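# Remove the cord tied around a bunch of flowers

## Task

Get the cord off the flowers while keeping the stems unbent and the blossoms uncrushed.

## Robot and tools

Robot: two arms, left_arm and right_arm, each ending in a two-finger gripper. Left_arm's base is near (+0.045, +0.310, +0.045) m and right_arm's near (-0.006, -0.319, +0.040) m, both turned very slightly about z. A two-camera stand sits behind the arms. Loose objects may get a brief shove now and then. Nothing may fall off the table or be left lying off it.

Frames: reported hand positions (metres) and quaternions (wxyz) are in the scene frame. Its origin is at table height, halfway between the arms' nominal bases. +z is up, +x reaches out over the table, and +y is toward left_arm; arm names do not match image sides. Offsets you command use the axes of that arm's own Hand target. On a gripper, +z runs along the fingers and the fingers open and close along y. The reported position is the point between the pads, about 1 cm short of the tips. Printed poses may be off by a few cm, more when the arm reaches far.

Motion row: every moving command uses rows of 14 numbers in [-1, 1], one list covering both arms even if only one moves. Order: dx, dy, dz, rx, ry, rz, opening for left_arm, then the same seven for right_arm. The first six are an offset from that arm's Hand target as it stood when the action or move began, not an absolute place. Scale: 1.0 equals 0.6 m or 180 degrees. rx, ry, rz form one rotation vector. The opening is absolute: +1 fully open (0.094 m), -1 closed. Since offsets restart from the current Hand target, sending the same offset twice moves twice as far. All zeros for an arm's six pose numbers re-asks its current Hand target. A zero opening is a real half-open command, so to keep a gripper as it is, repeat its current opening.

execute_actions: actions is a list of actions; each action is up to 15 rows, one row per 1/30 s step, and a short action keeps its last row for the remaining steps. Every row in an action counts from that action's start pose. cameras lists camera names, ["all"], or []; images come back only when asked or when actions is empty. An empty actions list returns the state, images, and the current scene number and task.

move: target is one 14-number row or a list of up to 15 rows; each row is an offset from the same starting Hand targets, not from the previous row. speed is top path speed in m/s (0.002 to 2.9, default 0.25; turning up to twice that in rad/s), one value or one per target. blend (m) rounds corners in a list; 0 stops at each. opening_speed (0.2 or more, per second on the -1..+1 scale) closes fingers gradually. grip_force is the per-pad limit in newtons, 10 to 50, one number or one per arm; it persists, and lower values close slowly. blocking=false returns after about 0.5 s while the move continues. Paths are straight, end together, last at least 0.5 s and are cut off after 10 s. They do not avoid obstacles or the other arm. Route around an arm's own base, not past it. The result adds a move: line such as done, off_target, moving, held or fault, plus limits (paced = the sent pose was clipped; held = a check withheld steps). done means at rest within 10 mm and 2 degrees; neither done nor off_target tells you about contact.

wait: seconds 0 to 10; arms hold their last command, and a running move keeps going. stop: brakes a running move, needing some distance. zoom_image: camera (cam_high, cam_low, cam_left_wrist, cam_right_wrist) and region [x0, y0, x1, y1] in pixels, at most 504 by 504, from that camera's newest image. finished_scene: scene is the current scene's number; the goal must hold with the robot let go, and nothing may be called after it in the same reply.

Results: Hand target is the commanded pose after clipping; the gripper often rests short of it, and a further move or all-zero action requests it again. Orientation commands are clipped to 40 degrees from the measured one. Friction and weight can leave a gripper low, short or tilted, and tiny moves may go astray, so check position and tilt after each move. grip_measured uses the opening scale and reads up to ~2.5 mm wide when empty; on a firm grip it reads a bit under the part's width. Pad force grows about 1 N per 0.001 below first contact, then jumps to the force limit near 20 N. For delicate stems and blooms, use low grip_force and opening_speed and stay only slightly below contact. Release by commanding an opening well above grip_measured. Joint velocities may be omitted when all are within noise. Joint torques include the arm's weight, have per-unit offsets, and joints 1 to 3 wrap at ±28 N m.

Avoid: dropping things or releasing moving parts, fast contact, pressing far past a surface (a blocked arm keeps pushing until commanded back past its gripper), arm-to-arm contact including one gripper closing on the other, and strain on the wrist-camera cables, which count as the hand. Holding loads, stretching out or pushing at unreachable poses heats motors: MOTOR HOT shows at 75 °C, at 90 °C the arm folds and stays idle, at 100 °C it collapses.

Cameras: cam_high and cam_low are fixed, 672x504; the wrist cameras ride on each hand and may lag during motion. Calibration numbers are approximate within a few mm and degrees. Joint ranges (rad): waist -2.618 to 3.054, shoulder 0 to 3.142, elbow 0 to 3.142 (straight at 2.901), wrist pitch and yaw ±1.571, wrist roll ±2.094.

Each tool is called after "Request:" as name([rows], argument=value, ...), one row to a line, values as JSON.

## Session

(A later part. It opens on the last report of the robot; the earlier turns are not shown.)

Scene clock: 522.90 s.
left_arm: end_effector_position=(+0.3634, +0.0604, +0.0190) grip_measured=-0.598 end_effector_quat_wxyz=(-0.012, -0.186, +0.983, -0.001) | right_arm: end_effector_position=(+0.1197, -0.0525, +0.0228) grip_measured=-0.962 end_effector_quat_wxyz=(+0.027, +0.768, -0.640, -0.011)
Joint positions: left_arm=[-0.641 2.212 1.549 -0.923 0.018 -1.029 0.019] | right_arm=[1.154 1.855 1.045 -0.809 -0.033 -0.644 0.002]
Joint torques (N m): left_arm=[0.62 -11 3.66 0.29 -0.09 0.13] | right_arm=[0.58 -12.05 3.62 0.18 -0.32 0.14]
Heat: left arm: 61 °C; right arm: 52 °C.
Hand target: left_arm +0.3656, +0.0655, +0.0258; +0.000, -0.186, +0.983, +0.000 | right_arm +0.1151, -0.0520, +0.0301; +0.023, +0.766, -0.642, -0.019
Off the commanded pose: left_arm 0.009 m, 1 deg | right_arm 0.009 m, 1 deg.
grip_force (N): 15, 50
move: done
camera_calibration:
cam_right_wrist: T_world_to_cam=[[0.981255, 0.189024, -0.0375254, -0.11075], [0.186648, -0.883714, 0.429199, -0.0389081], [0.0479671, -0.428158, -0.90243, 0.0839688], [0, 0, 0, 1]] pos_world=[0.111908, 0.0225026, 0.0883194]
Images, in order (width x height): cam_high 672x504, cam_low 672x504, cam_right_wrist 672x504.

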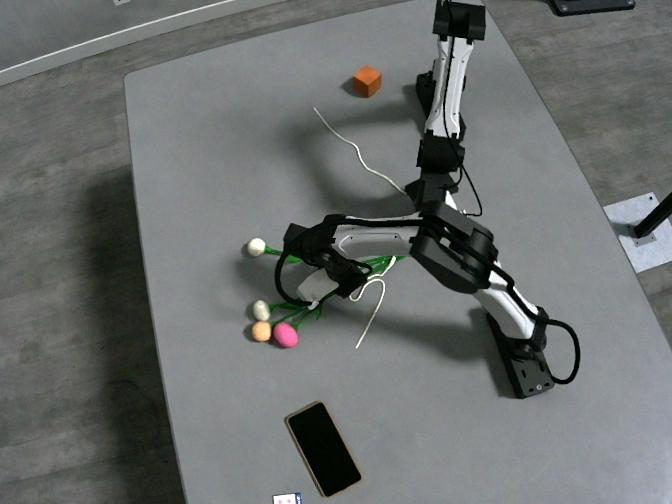

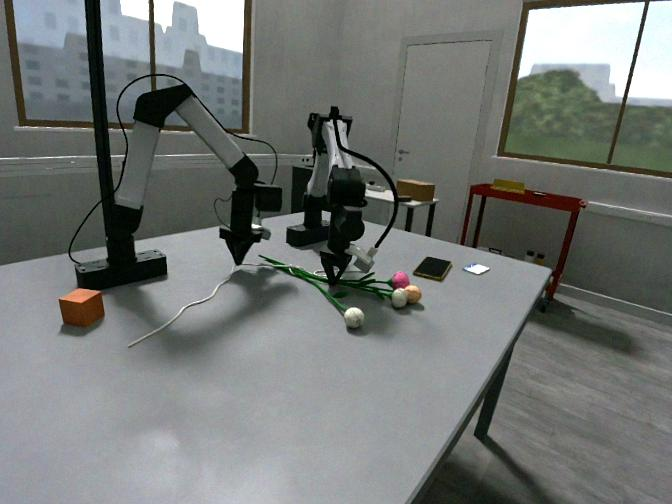

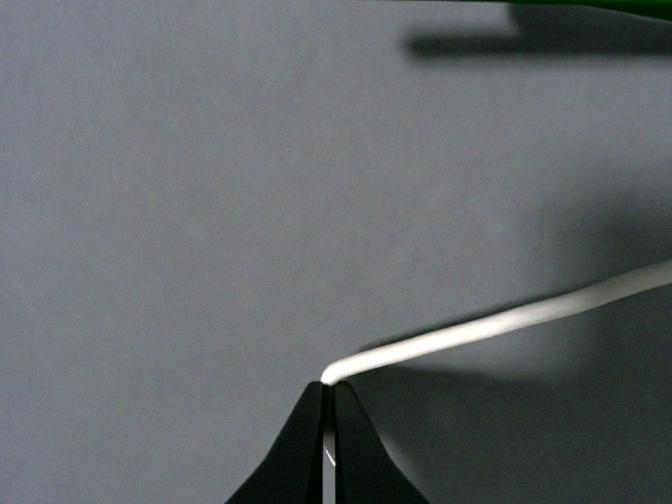

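Request:
move(target=[-0.2,0,0,0,0,0,-0.62,0,0,0,0,0,0,-1], speed=0.06, grip_force=[20,50], cameras=["cam_left_wrist","cam_high","cam_low","cam_right_wrist"])

Request:
zoom_image(camera="cam_low", region=[180, 220, 420, 340])

Scene clock: 532.60 s.
left_arm: end_effector_position=(+0.4686, +0.1058, +0.0233) grip_measured=-0.618 end_effector_quat_wxyz=(-0.011, -0.186, +0.982, -0.004) | right_arm: end_effector_position=(+0.1194, -0.0524, +0.0228) grip_measured=-0.962 end_effector_quat_wxyz=(+0.028, +0.768, -0.640, -0.011)
Joint positions: left_arm=[-0.426 2.467 2.018 -1.134 0.02 -0.816 0.018] | right_arm=[1.154 1.855 1.045 -0.809 -0.035 -0.644 0.002]
Joint torques (N m): left_arm=[0.73 -9.73 8.27 0.2 -0.1 0.16] | right_arm=[0.61 -12.03 3.62 0.18 -0.28 0.11]
Heat: left arm: 63 °C; right arm: 54 °C.
Hand target: left_arm +0.4773, +0.1093, +0.0260; +0.000, -0.186, +0.983, +0.000 | right_arm +0.1151, -0.0520, +0.0301; +0.023, +0.766, -0.642, -0.019
Off the commanded pose: left_arm 0.010 m, 1 deg | right_arm 0.008 m, 1 deg.
grip_force (N): 20, 50
move: done
camera_calibration:
cam_left_wrist: T_world_to_cam=[[0.385478, -0.922569, 0.0165259, -0.0865179], [-0.830184, -0.338949, 0.442614, 0.450619], [-0.402741, -0.184338, -0.89656, 0.311161], [0, 0, 0, 1]] pos_world=[0.532765, 0.130277, 0.0809538]
cam_right_wrist: T_world_to_cam=[[0.981347, 0.188235, -0.0390491, -0.110434], [0.186641, -0.884215, 0.428169, -0.0386817], [0.0460684, -0.427471, -0.902855, 0.084254], [0, 0, 0, 1]] pos_world=[0.111712, 0.0226006, 0.0883191]

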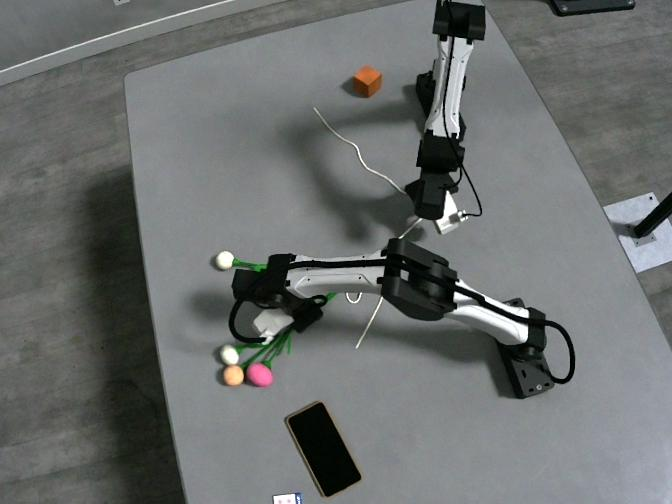

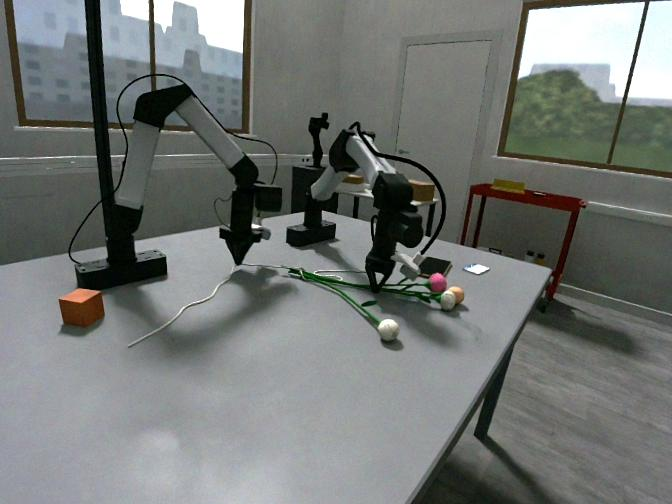

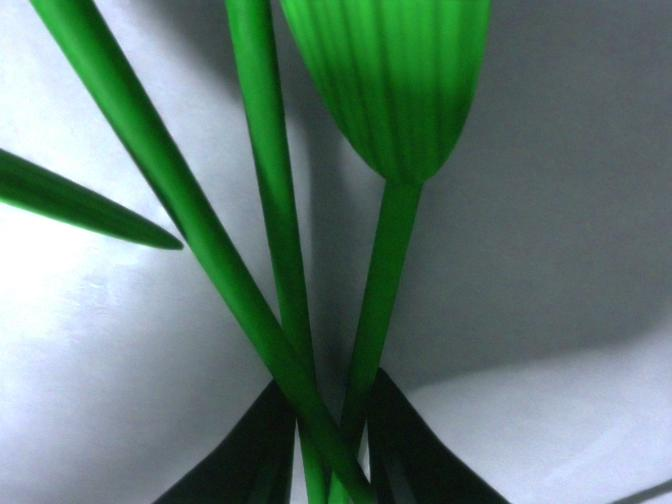

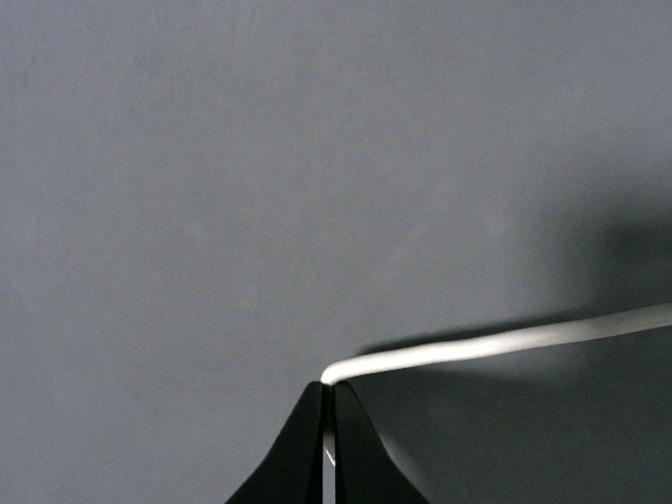

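Scaled by 2.100 from the camera's 672x504 image, which has a finer 960x720 frame.

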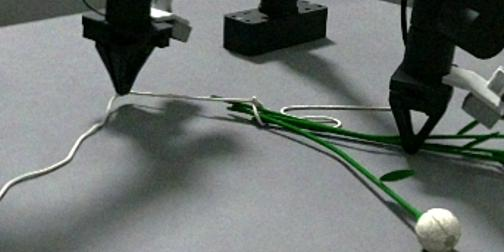

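Request:
move(target=[-0.12,0,0,0,0,0,-0.62,-0.01,0.03,0,0,0,0,-1], speed=0.06, cameras=["cam_high","cam_low"])

Request:
zoom_image(camera="cam_low", region=[180, 220, 420, 340])

Scene clock: 540.43 s.
left_arm: end_effector_position=(+0.5417, +0.1311, +0.0240) grip_measured=-0.618 end_effector_quat_wxyz=(+0.004, -0.187, +0.982, -0.010) | right_arm: end_effector_position=(+0.1001, -0.0510, +0.0235) grip_measured=-0.962 end_effector_quat_wxyz=(+0.030, +0.767, -0.640, -0.011)
Joint positions: left_arm=[-0.326 2.884 2.827 -1.496 0.013 -0.717 0.018] | right_arm=[1.214 1.835 1.022 -0.809 -0.038 -0.583 0.002]
Joint torques (N m): left_arm=[0.64 -11.08 8.28 0.18 -0.03 0.17] | right_arm=[0.72 -11.92 3.75 0.22 -0.26 0.13]
Heat: left arm: 64 °C; right arm: 54 °C.
Hand target: left_arm +0.5444, +0.1357, +0.0259; +0.000, -0.186, +0.983, +0.000 | right_arm +0.0965, -0.0492, +0.0311; +0.023, +0.766, -0.642, -0.019
Off the commanded pose: left_arm 0.006 m, 1 deg | right_arm 0.009 m, 1 deg.
grip_force (N): 20, 50
move: done
Images, in order (width x height): cam_high 672x504, cam_low 672x504.

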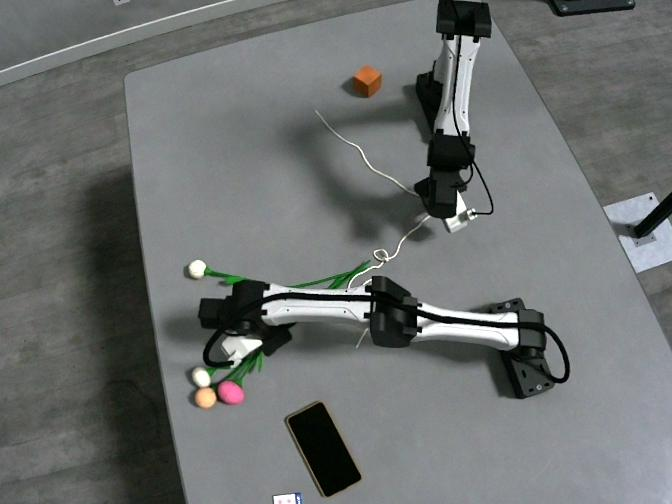

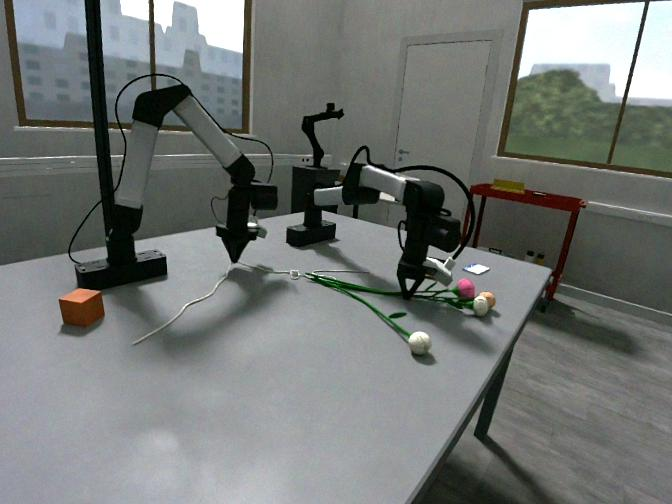

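Scaled by 2.100 from the camera's 672x504 image, which has a finer 960x720 frame.

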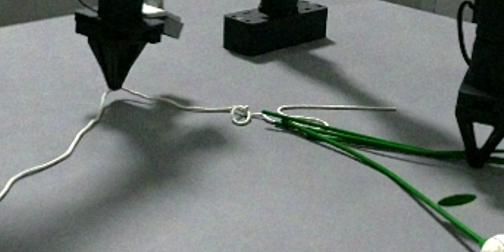

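Request:
move([
  [0,0,0.01,0,0,0,-0.62,0,0,0,0,0,0,-1],
  [0,0,0.01,0,0,0,-0.25,0,0,0,0,0,0,-1],
  [0,0,-0.13,0,0,0,-0.25,0,0,0,0,0,0,-1],
  [0.1,0.15,-0.15,0,0,0,-0.25,0.42,-0.01,0,0,0,0,-1],
], speed=0.12, cameras=["cam_high","cam_low"])

Request:
zoom_image(camera="cam_low", region=[180, 220, 420, 340])

Scene clock: 552.70 s.
left_arm: end_effector_position=(+0.4498, +0.1944, +0.0944) grip_measured=-0.252 end_effector_quat_wxyz=(-0.030, -0.187, +0.982, +0.009) | right_arm: end_effector_position=(+0.1486, -0.2943, +0.0295) grip_measured=-0.962 end_effector_quat_wxyz=(+0.022, +0.764, -0.645, -0.019)
Joint positions: left_arm=[-0.258 2.246 1.915 -1.302 0.011 -0.649 0.035] | right_arm=[0.2 1.328 0.536 -0.838 -0.001 -1.584 0.002]
Joint torques (N m): left_arm=[0.65 -13.68 5.07 0.3 -0.02 0.18] | right_arm=[-0.47 -5.14 3.84 0.1 -0.11 -0.16]
Heat: left arm: 69 °C; right arm: 54 °C.
Hand target: left_arm +0.4555, +0.1974, +0.1160; +0.000, -0.186, +0.983, +0.000 | right_arm +0.1463, -0.2963, +0.0309; +0.023, +0.766, -0.642, -0.019
Off the commanded pose: left_arm 0.022 m, 4 deg | right_arm 0.003 m, 0 deg.
elbow stopped short (left arm): the move would have taken joint 3 (elbow) straighter than the controller allows.
grip_force (N): 20, 50
move: off_target (left_arm)
Images, in order (width x height): cam_high 672x504, cam_low 672x504.

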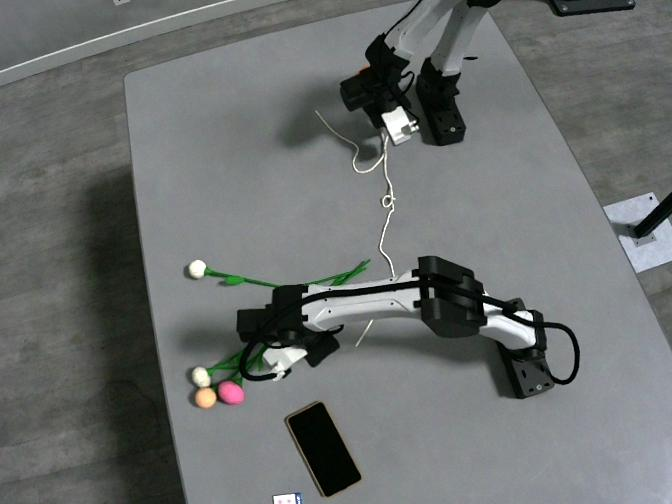

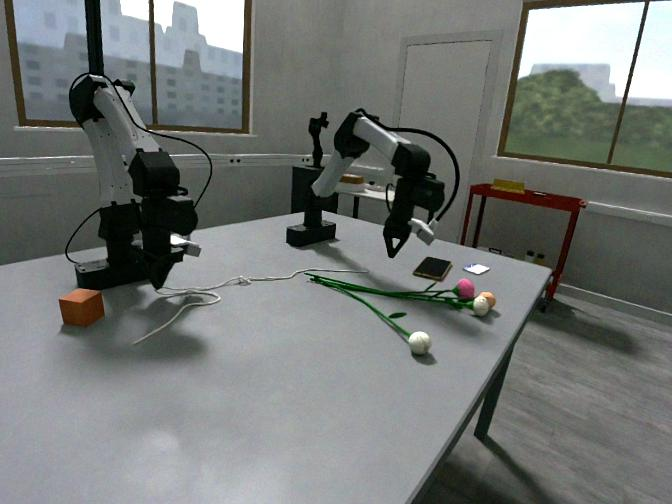

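Scaled by 2.100 from the camera's 672x504 image, which has a finer 960x720 frame.

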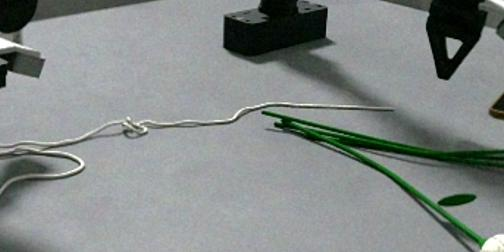

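Request:
move([
  [0.05,0,-0.02,0,0,0,-0.25,0.06,0,0.02,0,0,0,-1],
  [0.05,0,-0.02,0,0,0,-0.25,0.06,0,0.02,0,0,0,-0.4],
  [0.05,0,-0.02,0,0,0,-0.25,0.06,0,-0.12,0,0,0,-0.4],
], speed=0.12, cameras=["cam_low"])

Scene clock: 561.53 s.
left_arm: end_effector_position=(+0.4243, +0.1864, +0.1109) grip_measured=-0.252 end_effector_quat_wxyz=(-0.026, -0.183, +0.983, +0.008) | right_arm: end_effector_position=(+0.1514, -0.3298, +0.0949) grip_measured=-0.402 end_effector_quat_wxyz=(+0.029, +0.764, -0.644, -0.030)
Joint positions: left_arm=[-0.295 2.134 1.8 -1.291 0.011 -0.678 0.035] | right_arm=[-0.015 1.238 0.756 -1.171 0.01 -1.799 0.028]
Joint torques (N m): left_arm=[-0.12 -12.42 4.97 0.31 -0.01 0.03] | right_arm=[0.16 -4.71 6.6 0 -0.1 -0.09]
Heat: left arm: 69 °C; right arm: 53 °C.
Hand target: left_arm +0.4276, +0.1865, +0.1279; +0.000, -0.186, +0.983, +0.000 | right_arm +0.1569, -0.3309, +0.1028; +0.023, +0.766, -0.642, -0.019
Off the commanded pose: left_arm 0.017 m, 3 deg | right_arm 0.010 m, 2 deg.
grip_force (N): 20, 50
move: off_target (left_arm)
Images, in order (width x height): cam_low 672x504.

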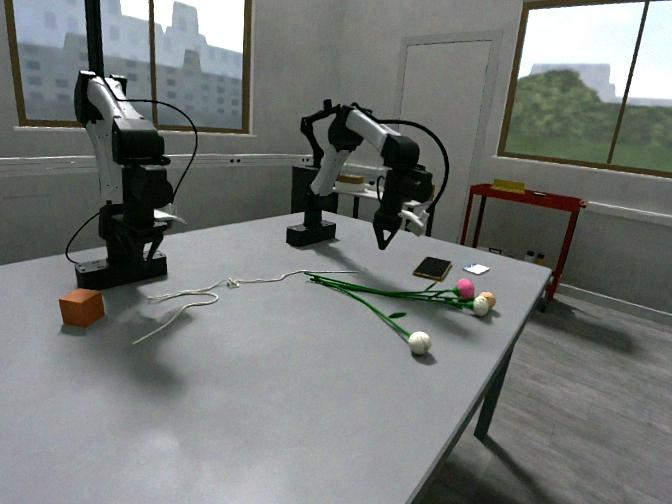

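Request:
finished_scene(scene=2)

The scene is finished: the task was done.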